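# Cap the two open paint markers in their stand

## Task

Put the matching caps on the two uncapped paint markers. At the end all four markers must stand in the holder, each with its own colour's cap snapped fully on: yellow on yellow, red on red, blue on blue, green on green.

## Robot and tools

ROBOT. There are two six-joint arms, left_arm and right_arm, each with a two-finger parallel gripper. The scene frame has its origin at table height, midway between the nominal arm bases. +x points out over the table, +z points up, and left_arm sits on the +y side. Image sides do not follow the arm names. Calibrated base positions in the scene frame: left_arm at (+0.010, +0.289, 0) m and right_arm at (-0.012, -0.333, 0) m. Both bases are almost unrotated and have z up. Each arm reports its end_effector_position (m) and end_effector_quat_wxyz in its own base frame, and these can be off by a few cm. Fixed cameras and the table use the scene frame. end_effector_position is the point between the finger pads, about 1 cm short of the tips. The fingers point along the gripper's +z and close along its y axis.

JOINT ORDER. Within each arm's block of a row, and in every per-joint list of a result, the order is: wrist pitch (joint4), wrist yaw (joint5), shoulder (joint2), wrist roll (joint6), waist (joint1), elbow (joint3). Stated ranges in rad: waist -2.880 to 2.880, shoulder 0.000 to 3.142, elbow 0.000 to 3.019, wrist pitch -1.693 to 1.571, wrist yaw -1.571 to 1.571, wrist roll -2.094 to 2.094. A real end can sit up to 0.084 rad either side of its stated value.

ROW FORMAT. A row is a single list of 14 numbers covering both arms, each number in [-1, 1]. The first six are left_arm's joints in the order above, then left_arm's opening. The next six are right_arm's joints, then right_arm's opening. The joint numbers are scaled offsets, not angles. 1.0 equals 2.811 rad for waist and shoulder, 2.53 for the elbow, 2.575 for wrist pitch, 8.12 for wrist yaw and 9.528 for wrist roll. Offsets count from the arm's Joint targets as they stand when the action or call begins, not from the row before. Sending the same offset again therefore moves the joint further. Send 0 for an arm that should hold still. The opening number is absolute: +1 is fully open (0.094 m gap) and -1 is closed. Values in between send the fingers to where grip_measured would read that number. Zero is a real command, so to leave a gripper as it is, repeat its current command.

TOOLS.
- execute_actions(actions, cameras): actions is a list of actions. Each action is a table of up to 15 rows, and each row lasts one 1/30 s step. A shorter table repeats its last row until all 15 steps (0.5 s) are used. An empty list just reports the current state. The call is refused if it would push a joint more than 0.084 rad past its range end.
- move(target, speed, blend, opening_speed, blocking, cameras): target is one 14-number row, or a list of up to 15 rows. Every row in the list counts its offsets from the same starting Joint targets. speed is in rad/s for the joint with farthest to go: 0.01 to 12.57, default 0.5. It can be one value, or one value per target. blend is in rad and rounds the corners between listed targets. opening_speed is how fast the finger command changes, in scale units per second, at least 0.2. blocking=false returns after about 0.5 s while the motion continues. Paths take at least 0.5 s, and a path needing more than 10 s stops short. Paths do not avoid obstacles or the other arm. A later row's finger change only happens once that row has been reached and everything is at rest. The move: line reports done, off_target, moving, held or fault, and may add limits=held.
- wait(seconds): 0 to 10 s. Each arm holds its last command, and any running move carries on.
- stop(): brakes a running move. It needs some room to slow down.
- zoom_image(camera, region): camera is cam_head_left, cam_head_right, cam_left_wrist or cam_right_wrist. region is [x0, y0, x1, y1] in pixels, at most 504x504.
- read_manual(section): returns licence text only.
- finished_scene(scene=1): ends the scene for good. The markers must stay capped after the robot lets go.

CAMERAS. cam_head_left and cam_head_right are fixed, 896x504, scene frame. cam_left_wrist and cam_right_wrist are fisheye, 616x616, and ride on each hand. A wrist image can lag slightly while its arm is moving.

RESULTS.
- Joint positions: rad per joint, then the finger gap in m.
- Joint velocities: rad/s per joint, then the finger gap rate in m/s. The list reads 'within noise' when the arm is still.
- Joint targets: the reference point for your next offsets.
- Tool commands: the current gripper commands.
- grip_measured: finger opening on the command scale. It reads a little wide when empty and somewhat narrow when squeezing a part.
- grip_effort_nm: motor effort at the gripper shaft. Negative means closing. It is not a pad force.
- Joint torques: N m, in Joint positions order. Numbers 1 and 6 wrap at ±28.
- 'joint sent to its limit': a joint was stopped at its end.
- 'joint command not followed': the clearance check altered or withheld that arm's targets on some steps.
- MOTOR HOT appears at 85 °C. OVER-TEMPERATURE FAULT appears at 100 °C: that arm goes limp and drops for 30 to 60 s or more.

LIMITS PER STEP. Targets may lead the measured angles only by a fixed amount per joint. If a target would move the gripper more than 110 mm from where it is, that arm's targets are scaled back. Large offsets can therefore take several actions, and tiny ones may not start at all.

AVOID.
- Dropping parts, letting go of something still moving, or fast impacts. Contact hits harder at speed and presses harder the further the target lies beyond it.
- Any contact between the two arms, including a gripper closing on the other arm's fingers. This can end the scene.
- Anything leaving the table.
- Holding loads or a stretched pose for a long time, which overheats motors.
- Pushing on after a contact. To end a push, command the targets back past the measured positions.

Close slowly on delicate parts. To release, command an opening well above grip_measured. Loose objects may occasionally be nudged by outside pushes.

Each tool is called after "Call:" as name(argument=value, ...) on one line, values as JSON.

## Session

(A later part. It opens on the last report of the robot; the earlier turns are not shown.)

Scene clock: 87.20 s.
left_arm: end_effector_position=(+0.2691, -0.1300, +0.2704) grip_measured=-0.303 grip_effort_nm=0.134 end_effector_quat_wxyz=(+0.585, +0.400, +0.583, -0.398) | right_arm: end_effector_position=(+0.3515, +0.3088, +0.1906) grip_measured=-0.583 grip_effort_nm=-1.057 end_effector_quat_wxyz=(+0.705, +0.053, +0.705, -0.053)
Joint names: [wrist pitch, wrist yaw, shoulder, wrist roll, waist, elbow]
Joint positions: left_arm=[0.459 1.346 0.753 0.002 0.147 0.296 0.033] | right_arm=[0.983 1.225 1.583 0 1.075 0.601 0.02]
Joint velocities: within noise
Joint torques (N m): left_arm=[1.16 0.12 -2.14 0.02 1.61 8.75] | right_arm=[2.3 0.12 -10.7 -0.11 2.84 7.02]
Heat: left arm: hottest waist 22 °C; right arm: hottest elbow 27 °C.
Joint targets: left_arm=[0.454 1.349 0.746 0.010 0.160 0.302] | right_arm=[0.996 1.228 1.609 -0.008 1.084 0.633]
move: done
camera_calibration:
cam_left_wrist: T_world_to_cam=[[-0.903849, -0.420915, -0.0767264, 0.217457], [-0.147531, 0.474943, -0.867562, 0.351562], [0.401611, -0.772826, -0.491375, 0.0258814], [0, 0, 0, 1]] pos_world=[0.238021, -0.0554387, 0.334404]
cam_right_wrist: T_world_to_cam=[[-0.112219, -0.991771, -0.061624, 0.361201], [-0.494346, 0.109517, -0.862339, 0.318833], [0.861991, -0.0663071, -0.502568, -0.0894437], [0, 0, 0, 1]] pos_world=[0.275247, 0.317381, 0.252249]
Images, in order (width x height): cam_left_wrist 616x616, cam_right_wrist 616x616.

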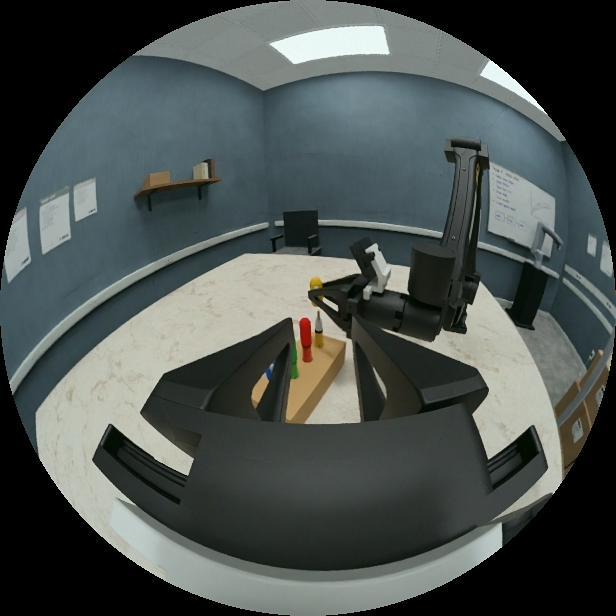

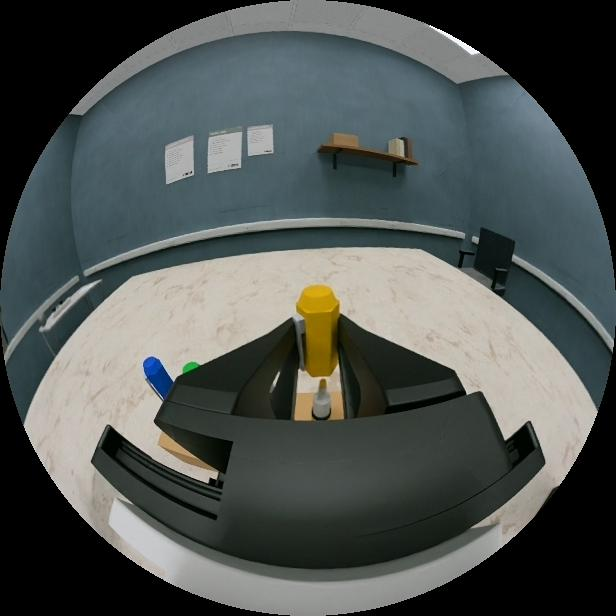

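Call:
move(target=[[0,0,0,0,0,0,-0.3,0.00637,-0.001133,0.00327,0.0065,-0.008,-0.01937,-0.8]], speed=0.08, cameras=["cam_left_wrist","cam_right_wrist"])

Call:
zoom_image(camera="cam_right_wrist", region=[295, 355, 345, 420])

Call:
zoom_image(camera="cam_left_wrist", region=[300, 270, 340, 320])

Call:
zoom_image(camera="cam_right_wrist", region=[285, 275, 355, 385])

Scene clock: 92.07 s.
left_arm: end_effector_position=(+0.2691, -0.1300, +0.2704) grip_measured=-0.303 grip_effort_nm=0.139 end_effector_quat_wxyz=(+0.585, +0.400, +0.583, -0.398) | right_arm: end_effector_position=(+0.3513, +0.3059, +0.1860) grip_measured=-0.583 grip_effort_nm=-1.057 end_effector_quat_wxyz=(+0.706, +0.069, +0.704, -0.038)
Joint names: [wrist pitch, wrist yaw, shoulder, wrist roll, waist, elbow]
Joint positions: left_arm=[0.459 1.346 0.753 0.002 0.147 0.296 0.033] | right_arm=[0.999 1.223 1.592 0.046 1.072 0.592 0.02]
Joint velocities: within noise
Joint torques (N m): left_arm=[1.16 0.13 -2.14 0.02 1.61 8.73] | right_arm=[2.33 -0.17 -10.75 0.08 1.08 4.19]
Heat: left arm: hottest waist 22 °C; right arm: hottest elbow 27 °C.
Joint targets: left_arm=[0.454 1.349 0.746 0.010 0.160 0.302] | right_arm=[1.013 1.219 1.618 0.054 1.062 0.584]
move: done
camera_calibration:
cam_left_wrist: T_world_to_cam=[[-0.903849, -0.420915, -0.0767264, 0.217457], [-0.147531, 0.474943, -0.867562, 0.351562], [0.401611, -0.772826, -0.491375, 0.0258814], [0, 0, 0, 1]] pos_world=[0.238021, -0.0554387, 0.334404]
cam_right_wrist: T_world_to_cam=[[-0.112823, -0.987967, -0.105792, 0.365258], [-0.488893, 0.147889, -0.859717, 0.300973], [0.865017, -0.0452745, -0.499695, -0.0997685], [0, 0, 0, 1]] pos_world=[0.274654, 0.311836, 0.247539]
Images, in order (width x height): cam_left_wrist 616x616, cam_right_wrist 616x616.

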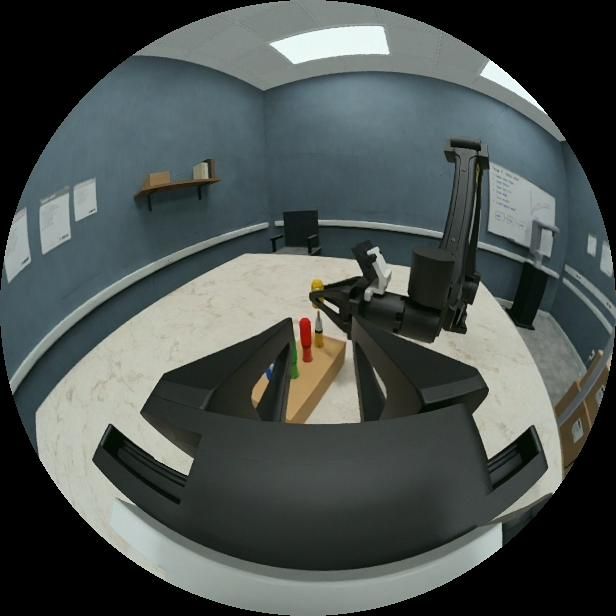

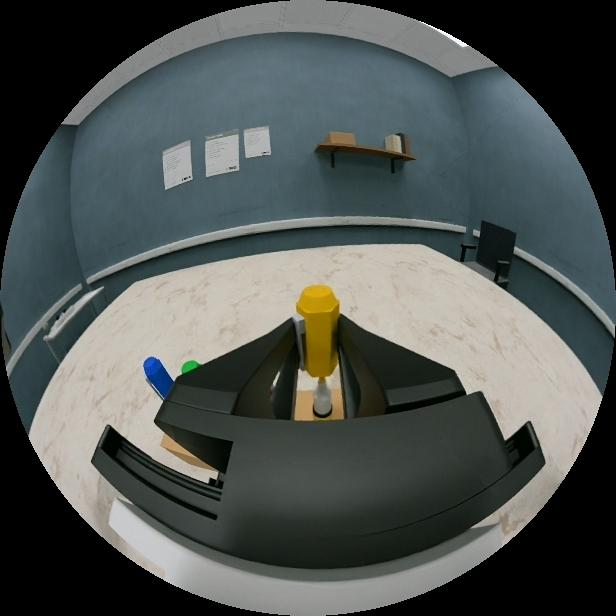

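Scaled by 7.754 from the camera's 616x616 image, which has a finer 880x880 frame.

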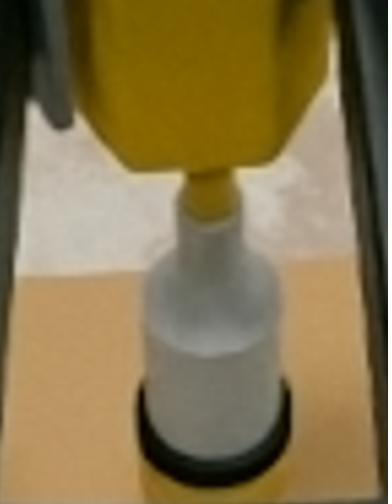

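Scaled by 10.080 from the camera's 616x616 image, which has a finer 880x880 frame.

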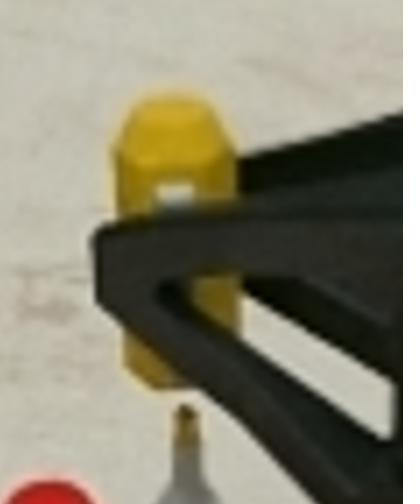

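Scaled by 4.582 from the camera's 616x616 image, which has a finer 880x880 frame.

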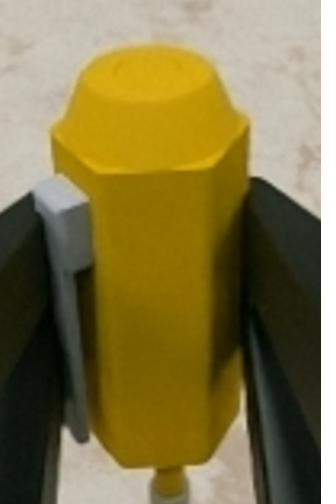

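Call:
move(target=[[0,0,0,0,0,0,-0.3,0.0235,-0.00017,0.0179,0,-0.00014,-0.00368,-0.8]], speed=0.08, cameras=["cam_left_wrist","cam_right_wrist"])

Call:
zoom_image(camera="cam_right_wrist", region=[295, 355, 345, 420])

Call:
zoom_image(camera="cam_left_wrist", region=[300, 275, 340, 345])

Scene clock: 94.07 s.
left_arm: end_effector_position=(+0.2691, -0.1300, +0.2704) grip_measured=-0.303 grip_effort_nm=0.144 end_effector_quat_wxyz=(+0.585, +0.400, +0.583, -0.398) | right_arm: end_effector_position=(+0.3511, +0.3057, +0.1701) grip_measured=-0.583 grip_effort_nm=-1.053 end_effector_quat_wxyz=(+0.706, +0.069, +0.704, -0.037)
Joint names: [wrist pitch, wrist yaw, shoulder, wrist roll, waist, elbow]
Joint positions: left_arm=[0.459 1.346 0.753 0.002 0.147 0.296 0.033] | right_arm=[1.059 1.221 1.642 0.046 1.072 0.582 0.02]
Joint velocities: within noise
Joint torques (N m): left_arm=[1.16 0.12 -2.14 0.02 1.61 8.73] | right_arm=[2.36 -0.17 -10.99 0.04 1.14 3.81]
Heat: left arm: hottest elbow 23 °C; right arm: hottest elbow 27 °C.
Joint targets: left_arm=[0.454 1.349 0.746 0.010 0.160 0.302] | right_arm=[1.073 1.218 1.669 0.054 1.062 0.575]
move: done
camera_calibration:
cam_left_wrist: T_world_to_cam=[[-0.903849, -0.420915, -0.0767264, 0.217457], [-0.147531, 0.474943, -0.867562, 0.351562], [0.401611, -0.772826, -0.491375, 0.0258814], [0, 0, 0, 1]] pos_world=[0.238021, -0.0554387, 0.334404]
cam_right_wrist: T_world_to_cam=[[-0.111164, -0.988001, -0.10722, 0.363031], [-0.488694, 0.148288, -0.859761, 0.286962], [0.865345, -0.0431763, -0.499314, -0.108354], [0, 0, 0, 1]] pos_world=[0.274356, 0.311444, 0.23154]
Images, in order (width x height): cam_left_wrist 616x616, cam_right_wrist 616x616.

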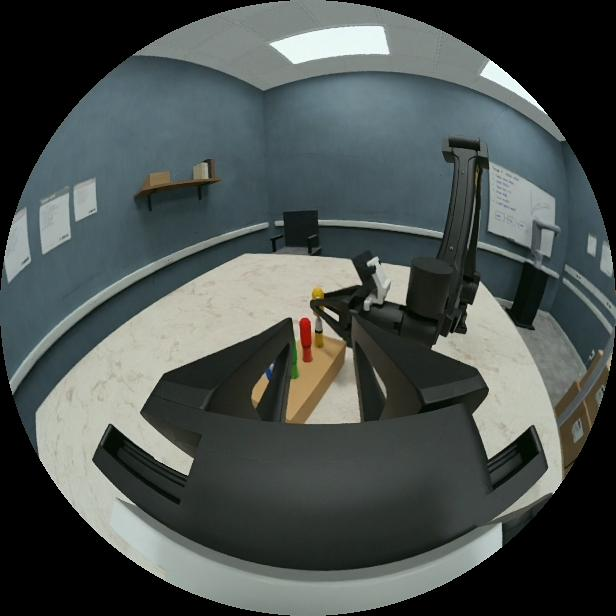

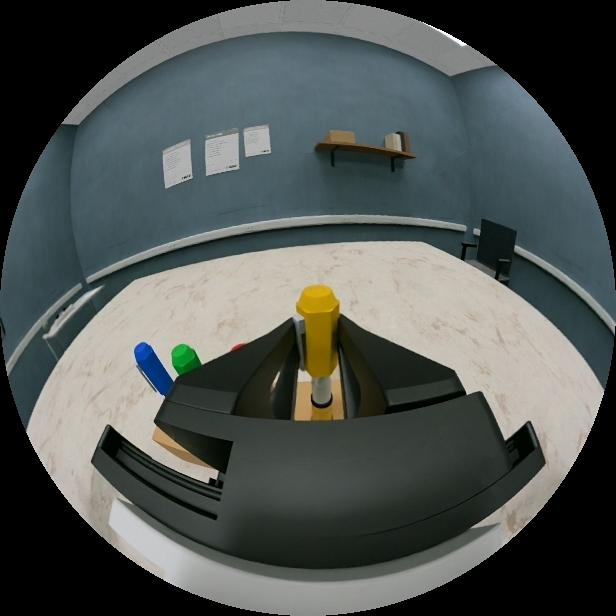

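Scaled by 7.754 from the camera's 616x616 image, which has a finer 880x880 frame.

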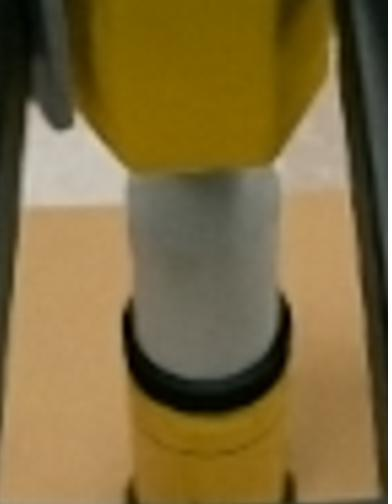

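Scaled by 7.200 from the camera's 616x616 image, which has a finer 880x880 frame.

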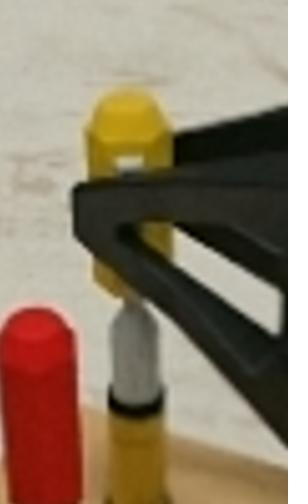

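Call:
move(target=[[0,0,0,0,0,0,-0.3,0.02132,0,0.01789,0,0,-0.00186,-0.8]], speed=0.06, cameras=["cam_left_wrist","cam_right_wrist"])

Call:
zoom_image(camera="cam_right_wrist", region=[295, 355, 345, 420])

Scene clock: 95.70 s.
left_arm: end_effector_position=(+0.2691, -0.1300, +0.2704) grip_measured=-0.303 grip_effort_nm=0.134 end_effector_quat_wxyz=(+0.585, +0.400, +0.583, -0.398) | right_arm: end_effector_position=(+0.3512, +0.3055, +0.1551) grip_measured=-0.583 grip_effort_nm=-1.062 end_effector_quat_wxyz=(+0.706, +0.069, +0.704, -0.037)
Joint names: [wrist pitch, wrist yaw, shoulder, wrist roll, waist, elbow]
Joint positions: left_arm=[0.459 1.346 0.753 0.002 0.147 0.296 0.033] | right_arm=[1.114 1.221 1.692 0.046 1.071 0.577 0.02]
Joint velocities: within noise
Joint torques (N m): left_arm=[1.16 0.12 -2.2 0.02 1.61 8.75] | right_arm=[2.24 -0.16 -11.28 0.04 1.14 3.48]
Heat: left arm: hottest elbow 23 °C; right arm: hottest elbow 27 °C.
Joint targets: left_arm=[0.454 1.349 0.746 0.010 0.160 0.302] | right_arm=[1.128 1.218 1.719 0.054 1.062 0.570]
move: done
camera_calibration:
cam_left_wrist: T_world_to_cam=[[-0.903849, -0.420915, -0.0767264, 0.217457], [-0.147531, 0.474943, -0.867562, 0.351562], [0.401611, -0.772826, -0.491375, 0.0258814], [0, 0, 0, 1]] pos_world=[0.238021, -0.0554387, 0.334404]
cam_right_wrist: T_world_to_cam=[[-0.111164, -0.988001, -0.10722, 0.361247], [-0.488694, 0.148288, -0.859761, 0.27423], [0.865345, -0.0431763, -0.499314, -0.115889], [0, 0, 0, 1]] pos_world=[0.274456, 0.311244, 0.21664]
Images, in order (width x height): cam_left_wrist 616x616, cam_right_wrist 616x616.

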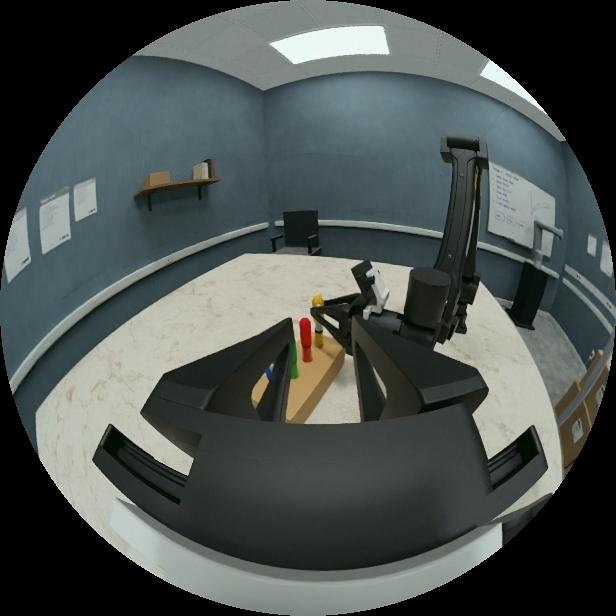

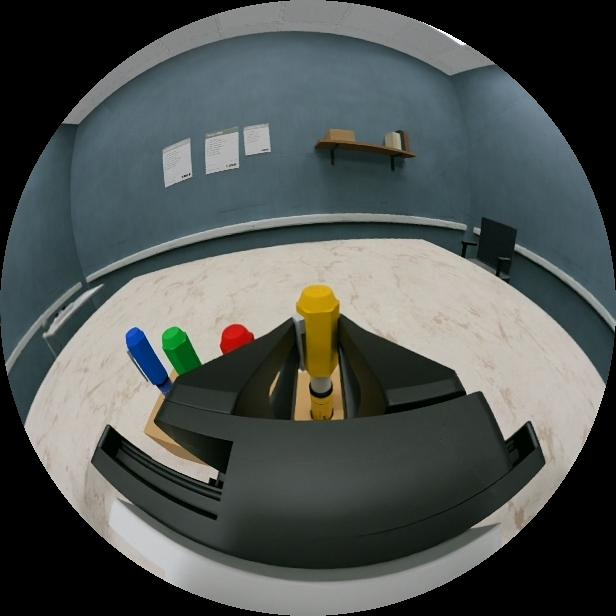

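Scaled by 7.754 from the camera's 616x616 image, which has a finer 880x880 frame.

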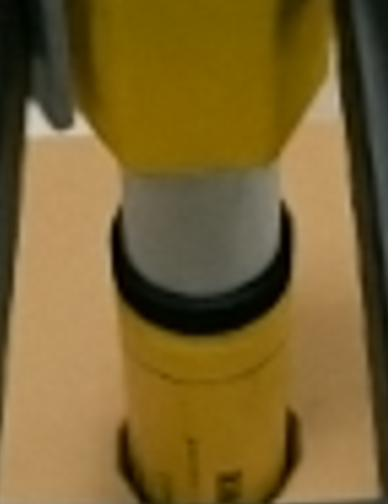

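Call:
move(target=[[0,0,0,0,0,0,-0.3,0.01693,0,0.01487,0,0,-0.00067,-0.8]], speed=0.06, cameras=["cam_right_wrist"])

Call:
zoom_image(camera="cam_right_wrist", region=[295, 355, 345, 420])

Scene clock: 97.10 s.
left_arm: end_effector_position=(+0.2691, -0.1300, +0.2704) grip_measured=-0.303 grip_effort_nm=0.139 end_effector_quat_wxyz=(+0.585, +0.400, +0.583, -0.398) | right_arm: end_effector_position=(+0.3515, +0.3062, +0.1438) grip_measured=-0.583 grip_effort_nm=-1.062 end_effector_quat_wxyz=(+0.706, +0.070, +0.703, -0.036)
Joint names: [wrist pitch, wrist yaw, shoulder, wrist roll, waist, elbow]
Joint positions: left_arm=[0.459 1.346 0.753 0.002 0.147 0.296 0.033] | right_arm=[1.158 1.221 1.733 0.046 1.071 0.577 0.02]
Joint velocities: within noise
Joint torques (N m): left_arm=[1.17 0.12 -2.08 0.02 1.61 8.73] | right_arm=[2.26 -0.16 -11.58 0.04 1.14 3.1]
Heat: left arm: hottest elbow 23 °C; right arm: hottest elbow 27 °C.
Joint targets: left_arm=[0.454 1.349 0.746 0.010 0.160 0.302] | right_arm=[1.172 1.218 1.761 0.054 1.062 0.568]
move: done
camera_calibration:
cam_right_wrist: T_world_to_cam=[[-0.111097, -0.987772, -0.10938, 0.361008], [-0.48782, 0.150091, -0.859944, 0.263724], [0.865846, -0.0421791, -0.49853, -0.122425], [0, 0, 0, 1]] pos_world=[0.274758, 0.311847, 0.205243]
Images, in order (width x height): cam_right_wrist 616x616.

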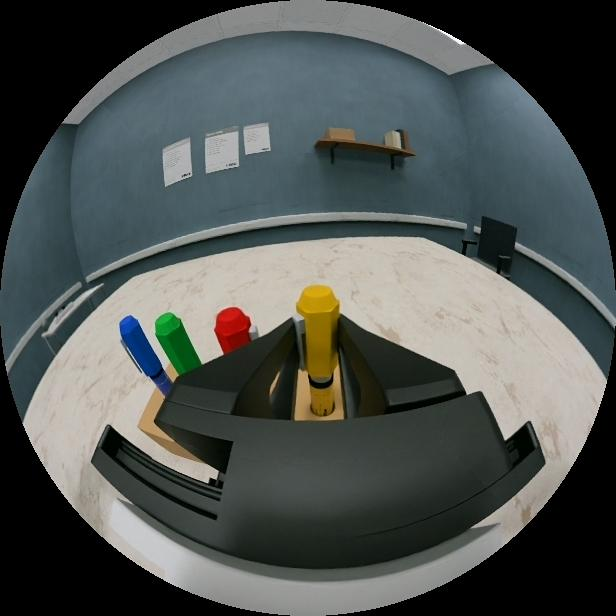

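Scaled by 7.754 from the camera's 616x616 image, which has a finer 880x880 frame.

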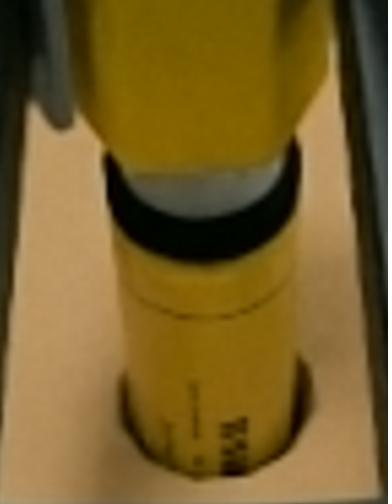

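Call:
move(target=[[0,0,0,0,0,0,-0.3,0.00202,0,0.01832,0,0,-0.00704,-0.8]], speed=0.05, cameras=["cam_right_wrist"])

Call:
zoom_image(camera="cam_right_wrist", region=[295, 355, 345, 420])

Scene clock: 98.67 s.
left_arm: end_effector_position=(+0.2691, -0.1300, +0.2704) grip_measured=-0.303 grip_effort_nm=0.139 end_effector_quat_wxyz=(+0.585, +0.400, +0.583, -0.398) | right_arm: end_effector_position=(+0.3506, +0.3039, +0.1331) grip_measured=-0.583 grip_effort_nm=-1.053 end_effector_quat_wxyz=(+0.705, +0.067, +0.705, -0.039)
Joint names: [wrist pitch, wrist yaw, shoulder, wrist roll, waist, elbow]
Joint positions: left_arm=[0.459 1.346 0.753 0.002 0.147 0.296 0.033] | right_arm=[1.183 1.22 1.762 0.048 1.071 0.569 0.02]
Joint velocities: within noise
Joint torques (N m): left_arm=[1.16 0.12 -2.14 0.02 1.61 8.73] | right_arm=[1.59 -0.11 -9.47 0.03 1.14 2.22]
Heat: left arm: hottest elbow 23 °C; right arm: hottest elbow 27 °C.
Joint targets: left_arm=[0.454 1.349 0.746 0.010 0.160 0.302] | right_arm=[1.177 1.218 1.813 0.054 1.061 0.551]
move: off_target (right_arm); right_arm: the shoulder is farthest, 0.051 rad from its target
camera_calibration:
cam_right_wrist: T_world_to_cam=[[-0.111283, -0.988754, -0.099906, 0.356522], [-0.492375, 0.14218, -0.858692, 0.258202], [0.86324, -0.0463665, -0.50266, -0.12435], [0, 0, 0, 1]] pos_world=[0.274151, 0.310036, 0.194829]
Images, in order (width x height): cam_right_wrist 616x616.

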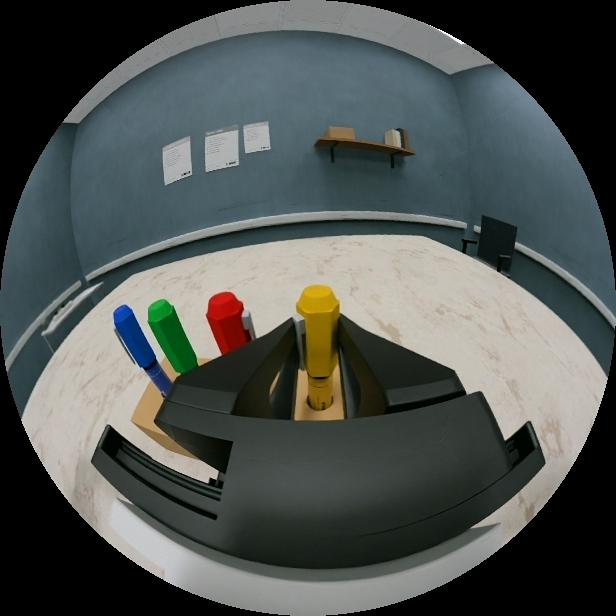

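Scaled by 7.754 from the camera's 616x616 image, which has a finer 880x880 frame.

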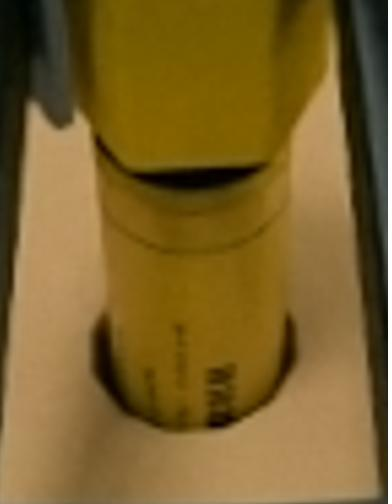

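Call:
move(target=[[0,0,0,0,0,0,-0.3,-0.0062,0,0.0078,0,0,-0.006,-0.8]], speed=0.05, cameras=["cam_left_wrist","cam_right_wrist"])

Call:
zoom_image(camera="cam_right_wrist", region=[295, 355, 345, 420])

Call:
zoom_image(camera="cam_left_wrist", region=[270, 280, 360, 380])

Scene clock: 99.50 s.
left_arm: end_effector_position=(+0.2691, -0.1300, +0.2704) grip_measured=-0.303 grip_effort_nm=0.139 end_effector_quat_wxyz=(+0.585, +0.400, +0.583, -0.398) | right_arm: end_effector_position=(+0.3504, +0.3035, +0.1318) grip_measured=-0.583 grip_effort_nm=-1.057 end_effector_quat_wxyz=(+0.704, +0.066, +0.706, -0.040)
Joint names: [wrist pitch, wrist yaw, shoulder, wrist roll, waist, elbow]
Joint positions: left_arm=[0.459 1.346 0.753 0.002 0.147 0.296 0.033] | right_arm=[1.183 1.22 1.764 0.048 1.071 0.568 0.02]
Joint velocities: within noise
Joint torques (N m): left_arm=[1.14 0.12 -2.14 0.02 1.61 8.75] | right_arm=[1.03 -0.11 -7.77 0.02 1.2 1.24]
Heat: left arm: hottest elbow 23 °C; right arm: hottest elbow 27 °C.
Joint targets: left_arm=[0.454 1.349 0.746 0.010 0.160 0.302] | right_arm=[1.161 1.218 1.834 0.054 1.061 0.535]
move: off_target (right_arm); right_arm: the shoulder is farthest, 0.071 rad from its target
camera_calibration:
cam_left_wrist: T_world_to_cam=[[-0.903849, -0.420915, -0.0767264, 0.217457], [-0.147531, 0.474943, -0.867562, 0.351562], [0.401611, -0.772826, -0.491375, 0.0258814], [0, 0, 0, 1]] pos_world=[0.238021, -0.0554387, 0.334404]
cam_right_wrist: T_world_to_cam=[[-0.111448, -0.989006, -0.0971906, 0.355797], [-0.493761, 0.139982, -0.858257, 0.258208], [0.862426, -0.0476623, -0.503934, -0.123955], [0, 0, 0, 1]] pos_world=[0.274049, 0.309832, 0.193724]
Images, in order (width x height): cam_left_wrist 616x616, cam_right_wrist 616x616.

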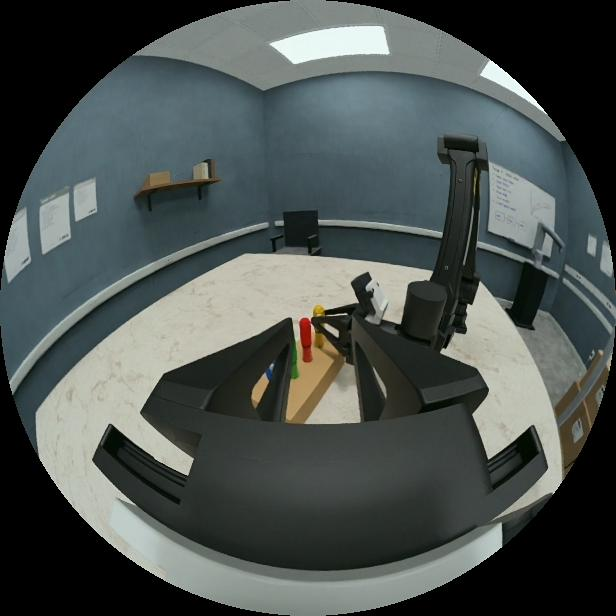

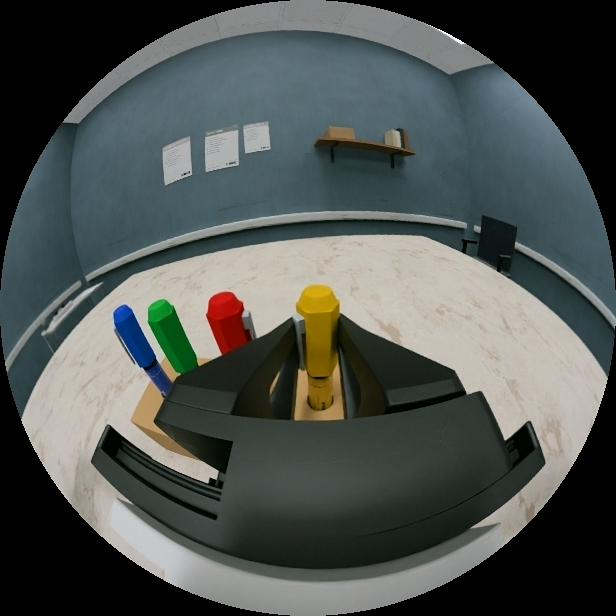

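Scaled by 7.754 from the camera's 616x616 image, which has a finer 880x880 frame.

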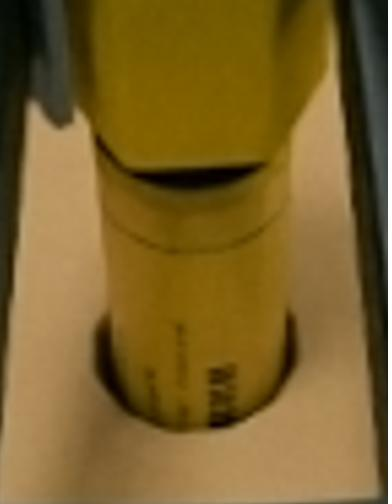

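Scaled by 5.040 from the camera's 616x616 image, which has a finer 880x880 frame.

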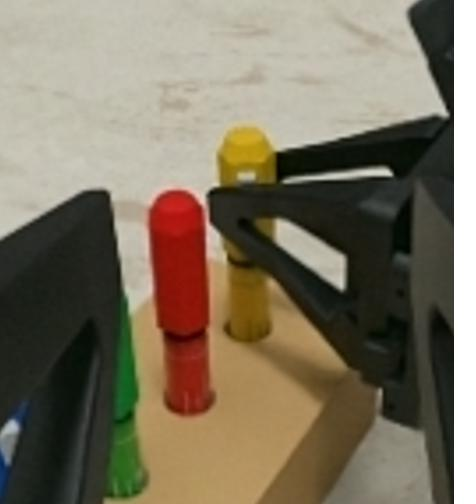

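Call:
move(target=[[0,0,0,0,0,0,-0.3,0.01472,0,-0.02063,0,0,0.01767,-0.8]], speed=0.08, cameras=["cam_right_wrist"])

Scene clock: 100.60 s.
left_arm: end_effector_position=(+0.2691, -0.1300, +0.2704) grip_measured=-0.303 grip_effort_nm=0.139 end_effector_quat_wxyz=(+0.585, +0.400, +0.583, -0.398) | right_arm: end_effector_position=(+0.3504, +0.3035, +0.1336) grip_measured=-0.583 grip_effort_nm=-1.053 end_effector_quat_wxyz=(+0.706, +0.070, +0.704, -0.036)
Joint names: [wrist pitch, wrist yaw, shoulder, wrist roll, waist, elbow]
Joint positions: left_arm=[0.459 1.346 0.753 0.002 0.147 0.296 0.033] | right_arm=[1.196 1.22 1.764 0.048 1.071 0.568 0.02]
Joint velocities: within noise
Joint torques (N m): left_arm=[1.14 0.12 -2.2 0.02 1.61 8.75] | right_arm=[1.83 -0.12 -13.1 0.02 1.08 4.25]
Heat: left arm: hottest elbow 23 °C; right arm: hottest elbow 27 °C.
Joint targets: left_arm=[0.454 1.349 0.746 0.010 0.160 0.302] | right_arm=[1.199 1.218 1.776 0.054 1.062 0.580]
move: done
camera_calibration:
cam_right_wrist: T_world_to_cam=[[-0.110758, -0.987802, -0.109451, 0.357035], [-0.488266, 0.150005, -0.859706, 0.254922], [0.865638, -0.0417786, -0.498924, -0.126662], [0, 0, 0, 1]] pos_world=[0.273657, 0.309149, 0.195041]
Images, in order (width x height): cam_right_wrist 616x616.

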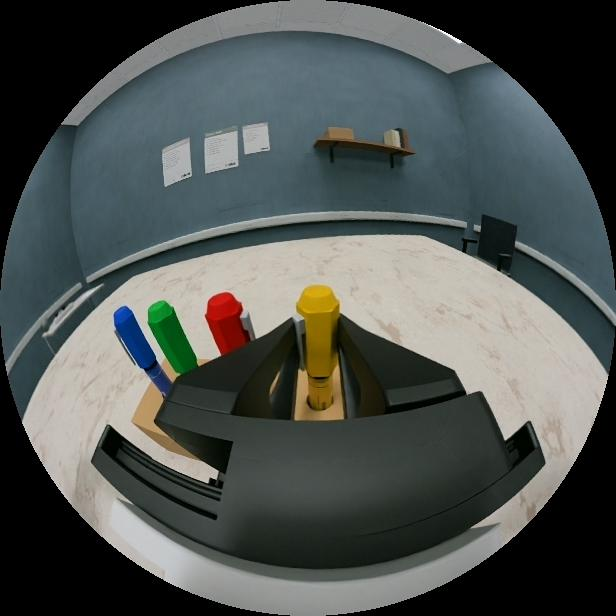

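Call:
move(target=[[0,0,0,0,0,0,-0.3,0,0,0,0,0,0,-0.3]], speed=0.3, opening_speed=0.8, cameras=["cam_right_wrist"])

Call:
zoom_image(camera="cam_right_wrist", region=[250, 270, 390, 430])

Scene clock: 102.17 s.
left_arm: end_effector_position=(+0.2691, -0.1300, +0.2704) grip_measured=-0.303 grip_effort_nm=0.144 end_effector_quat_wxyz=(+0.585, +0.400, +0.583, -0.398) | right_arm: end_effector_position=(+0.3504, +0.3035, +0.1336) grip_measured=-0.304 grip_effort_nm=0.115 end_effector_quat_wxyz=(+0.706, +0.070, +0.704, -0.036)
Joint names: [wrist pitch, wrist yaw, shoulder, wrist roll, waist, elbow]
Joint positions: left_arm=[0.459 1.346 0.753 0.002 0.147 0.296 0.033] | right_arm=[1.197 1.22 1.764 0.048 1.071 0.568 0.033]
Joint velocities: within noise
Joint torques (N m): left_arm=[1.16 0.12 -2.2 0.02 1.61 8.75] | right_arm=[1.89 -0.11 -13.16 0.02 1.2 4.25]
Heat: left arm: hottest elbow 23 °C; right arm: hottest elbow 27 °C.
Joint targets: left_arm=[0.454 1.349 0.746 0.010 0.160 0.302] | right_arm=[1.199 1.218 1.776 0.054 1.062 0.580]
move: done
camera_calibration:
cam_right_wrist: T_world_to_cam=[[-0.110719, -0.987765, -0.109825, 0.357086], [-0.488143, 0.150305, -0.859724, 0.254799], [0.865712, -0.0415781, -0.498812, -0.126766], [0, 0, 0, 1]] pos_world=[0.273658, 0.309149, 0.195041]
Images, in order (width x height): cam_right_wrist 616x616.

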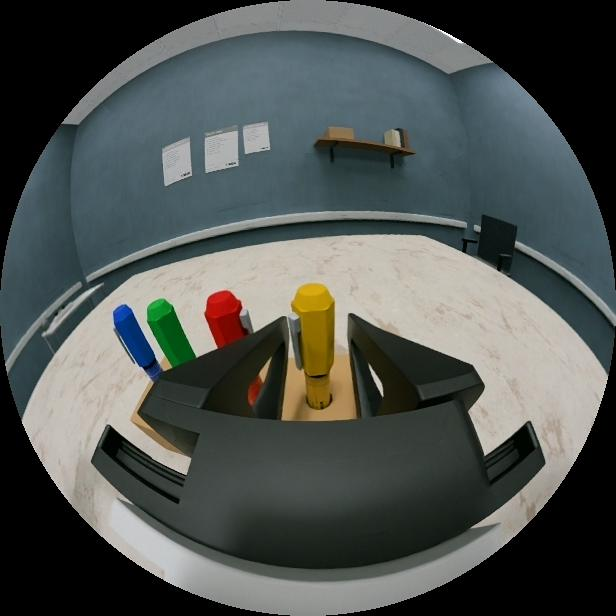

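Scaled by 3.150 from the camera's 616x616 image, which has a finer 880x880 frame.

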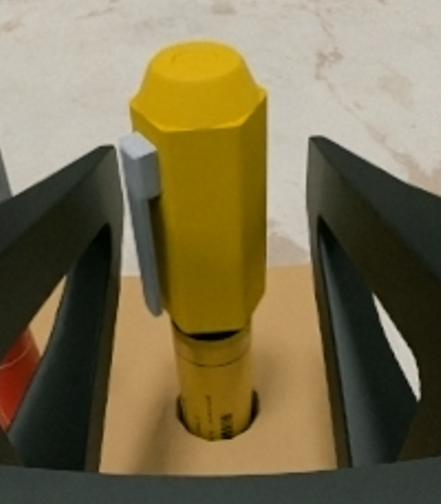

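Call:
move(target=[[0,0,0,0,0,0,-0.3,0.0035,0.00057,-0.00783,0,0.00779,-0.00711,-0.3],[0,0,0,0,0,0,-0.3,0.00412,0.00559,-0.01117,0,0.02088,-0.01091,-0.3],[0,0,0,0,0,0,-0.3,0.00649,0.01038,-0.01338,0,0.03472,-0.01569,-0.3],[0,0,0,0,0,0,-0.3,0.00967,0.0186,-0.01636,0,0.05845,-0.02229,-0.3]], speed=[0.08,0.12,0.2,0.3], blend=[0,0.005,0.01,0], cameras=["cam_left_wrist","cam_right_wrist","cam_head_right"])

Call:
zoom_image(camera="cam_right_wrist", region=[120, 240, 400, 400])

Call:
zoom_image(camera="cam_left_wrist", region=[260, 280, 360, 380])

Scene clock: 104.37 s.
left_arm: end_effector_position=(+0.2691, -0.1300, +0.2704) grip_measured=-0.303 grip_effort_nm=0.139 end_effector_quat_wxyz=(+0.585, +0.400, +0.583, -0.398) | right_arm: end_effector_position=(+0.2951, +0.3146, +0.1328) grip_measured=-0.303 grip_effort_nm=0.120 end_effector_quat_wxyz=(+0.706, +0.067, +0.704, -0.036)
Joint names: [wrist pitch, wrist yaw, shoulder, wrist roll, waist, elbow]
Joint positions: left_arm=[0.459 1.346 0.753 0.002 0.147 0.296 0.033] | right_arm=[1.211 1.365 1.746 0.048 1.219 0.531 0.033]
Joint velocities: within noise
Joint torques (N m): left_arm=[1.16 0.12 -2.2 0.02 1.61 8.73] | right_arm=[2.25 0.15 -14.97 0.03 2.61 2.71]
Heat: left arm: hottest elbow 23 °C; right arm: hottest elbow 27 °C.
Joint targets: left_arm=[0.454 1.349 0.746 0.010 0.160 0.302] | right_arm=[1.224 1.369 1.730 0.054 1.226 0.523]
move: done
camera_calibration:
cam_left_wrist: T_world_to_cam=[[-0.903849, -0.420915, -0.0767264, 0.217457], [-0.147531, 0.474943, -0.867562, 0.351562], [0.401611, -0.772826, -0.491375, 0.0258814], [0, 0, 0, 1]] pos_world=[0.238021, -0.0554387, 0.334404]
cam_right_wrist: T_world_to_cam=[[-0.107573, -0.988703, -0.104381, 0.360423], [-0.490409, 0.144098, -0.859497, 0.228017], [0.864828, -0.0412693, -0.50037, -0.078471], [0, 0, 0, 1]] pos_world=[0.218457, 0.320256, 0.194337]
Images, in order (width x height): cam_head_right 896x504, cam_left_wrist 616x616, cam_right_wrist 616x616.

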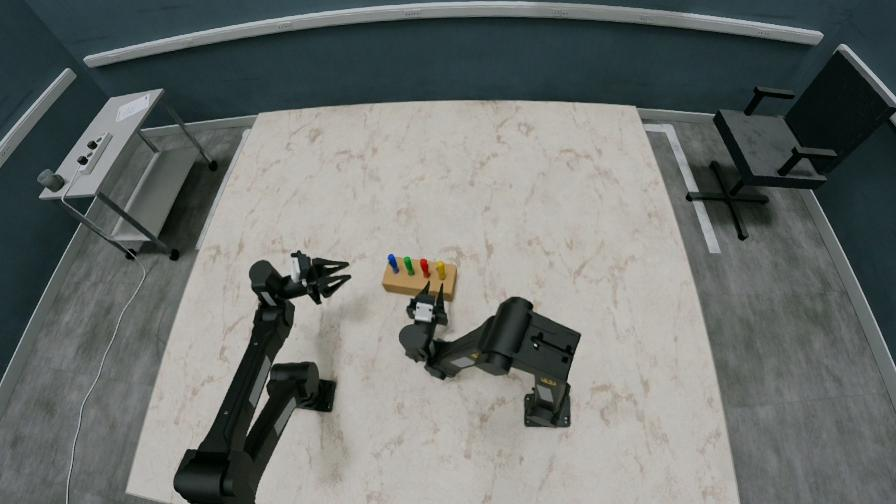

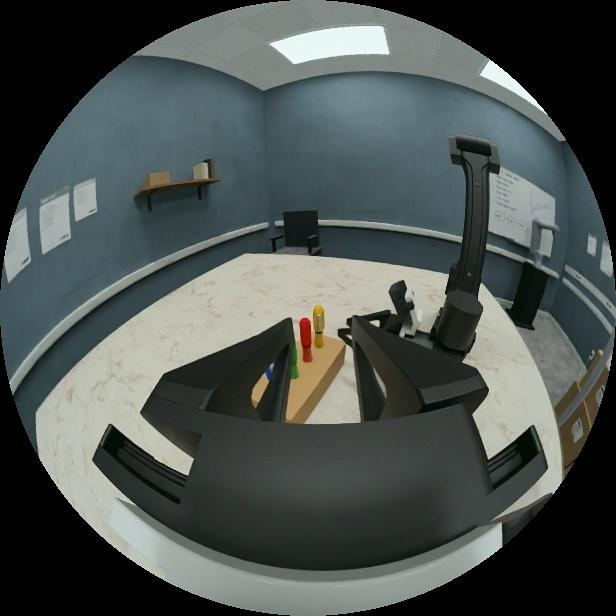

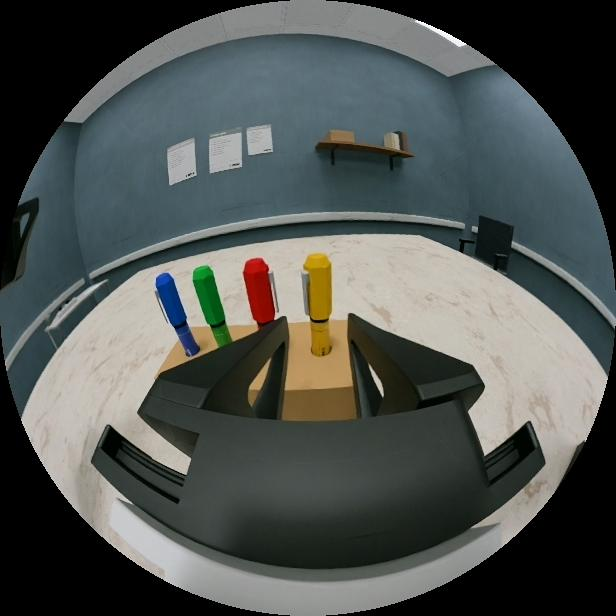

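Scaled by 1.800 from the camera's 616x616 image, which has a finer 880x880 frame.

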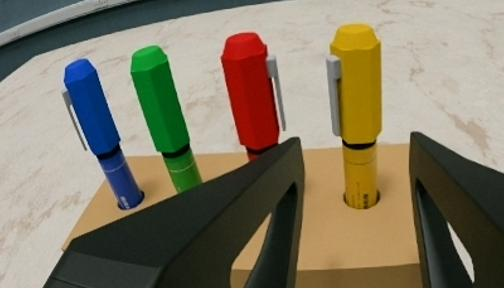

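Scaled by 5.040 from the camera's 616x616 image, which has a finer 880x880 frame.

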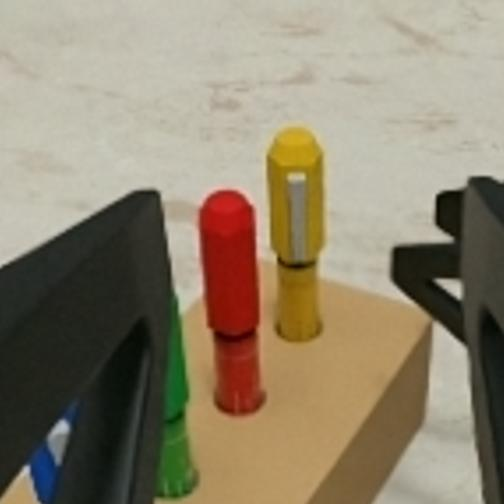

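Call:
zoom_image(camera="cam_right_wrist", region=[240, 245, 350, 365])

Call:
zoom_image(camera="cam_right_wrist", region=[145, 260, 245, 365])

Scaled by 4.200 from the camera's 616x616 image, which has a finer 880x880 frame.

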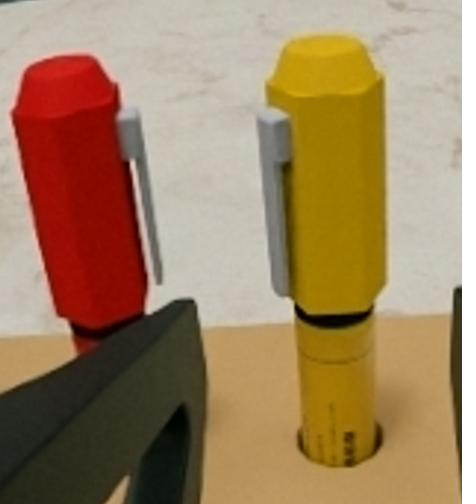

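Scaled by 4.800 from the camera's 616x616 image, which has a finer 880x880 frame.

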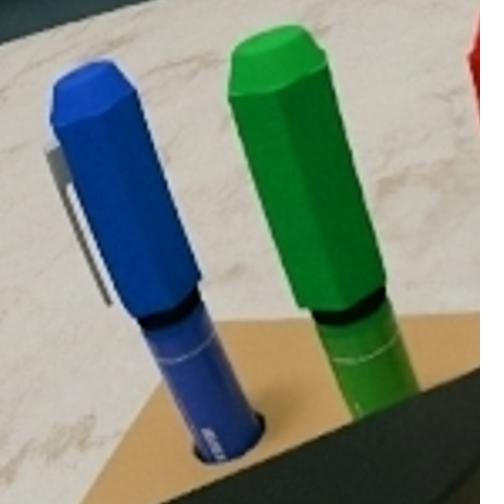

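Call:
execute_actions(actions=[], cameras=["cam_head_left", "cam_left_wrist", "cam_right_wrist"])

Scene clock: 104.60 s.
left_arm: end_effector_position=(+0.2691, -0.1300, +0.2704) grip_measured=-0.303 grip_effort_nm=0.139 end_effector_quat_wxyz=(+0.585, +0.400, +0.583, -0.398) | right_arm: end_effector_position=(+0.2951, +0.3146, +0.1328) grip_measured=-0.303 grip_effort_nm=0.115 end_effector_quat_wxyz=(+0.706, +0.067, +0.704, -0.036)
Joint names: [wrist pitch, wrist yaw, shoulder, wrist roll, waist, elbow]
Joint positions: left_arm=[0.459 1.346 0.753 0.002 0.147 0.296 0.033] | right_arm=[1.211 1.365 1.746 0.048 1.219 0.531 0.033]
Joint velocities: within noise
Joint torques (N m): left_arm=[1.14 0.12 -2.14 0.02 1.61 8.75] | right_arm=[2.21 0.14 -15.03 0.03 2.67 2.76]
Heat: left arm: hottest elbow 23 °C; right arm: hottest elbow 27 °C.
Joint targets: left_arm=[0.454 1.349 0.746 0.010 0.160 0.302] | right_arm=[1.224 1.369 1.730 0.054 1.226 0.524]
Tool commands: left_gripper/opening=-0.3 right_gripper/opening=-0.3
camera_calibration:
cam_left_wrist: T_world_to_cam=[[-0.903849, -0.420915, -0.0767264, 0.217457], [-0.147531, 0.474943, -0.867562, 0.351562], [0.401611, -0.772826, -0.491375, 0.0258814], [0, 0, 0, 1]] pos_world=[0.238021, -0.0554387, 0.334404]
cam_right_wrist: T_world_to_cam=[[-0.107573, -0.988703, -0.104381, 0.360423], [-0.490409, 0.144098, -0.859497, 0.228017], [0.864828, -0.0412693, -0.50037, -0.078471], [0, 0, 0, 1]] pos_world=[0.218457, 0.320256, 0.194337]
Images, in order (width x height): cam_head_left 896x504, cam_left_wrist 616x616, cam_right_wrist 616x616.

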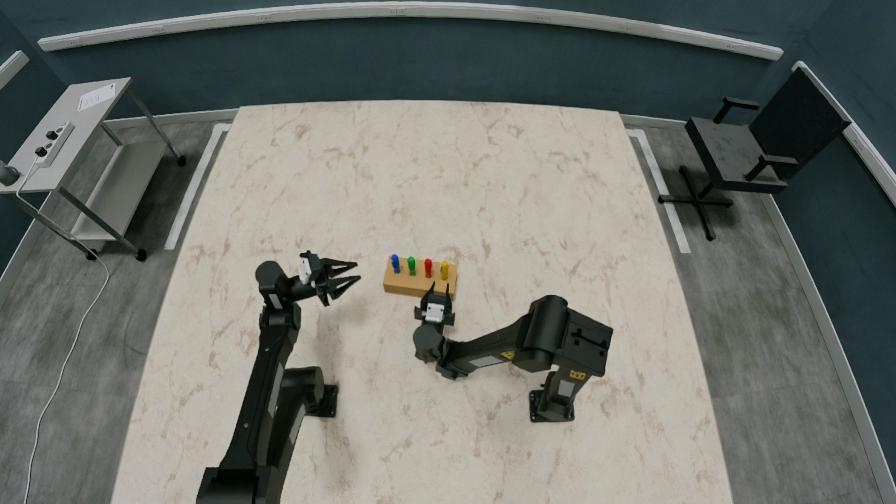

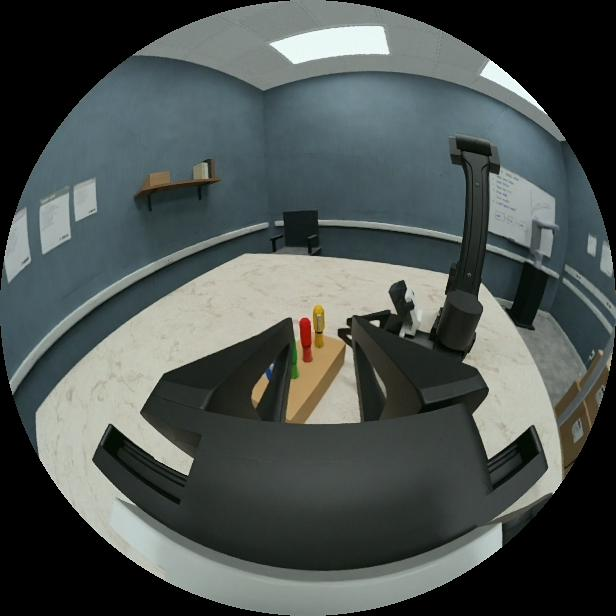

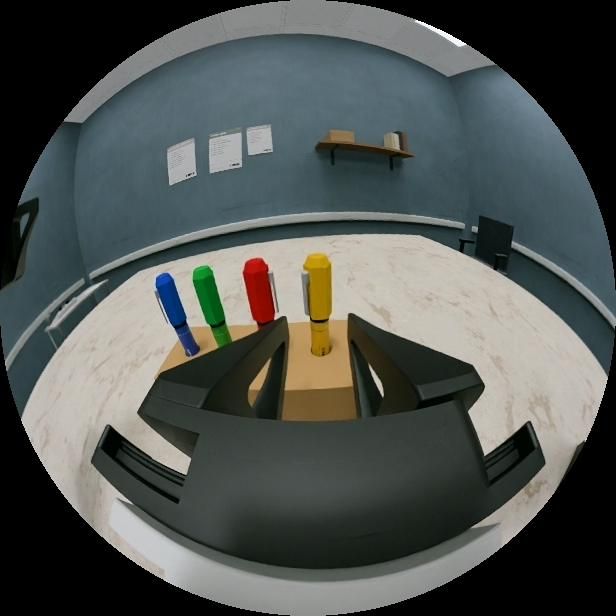

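Call:
zoom_image(camera="cam_right_wrist", region=[130, 240, 360, 400])

Scaled by 2.191 from the camera's 616x616 image, which has a finer 880x880 frame.

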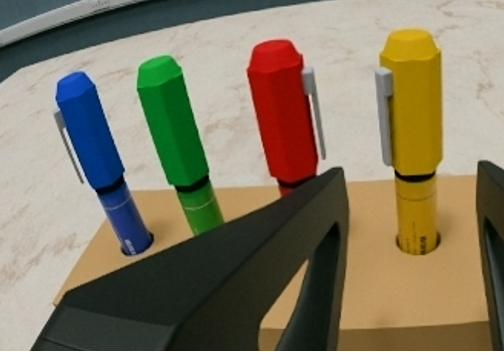

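Call:
finished_scene(scene=1)

The scene is finished: the task was done.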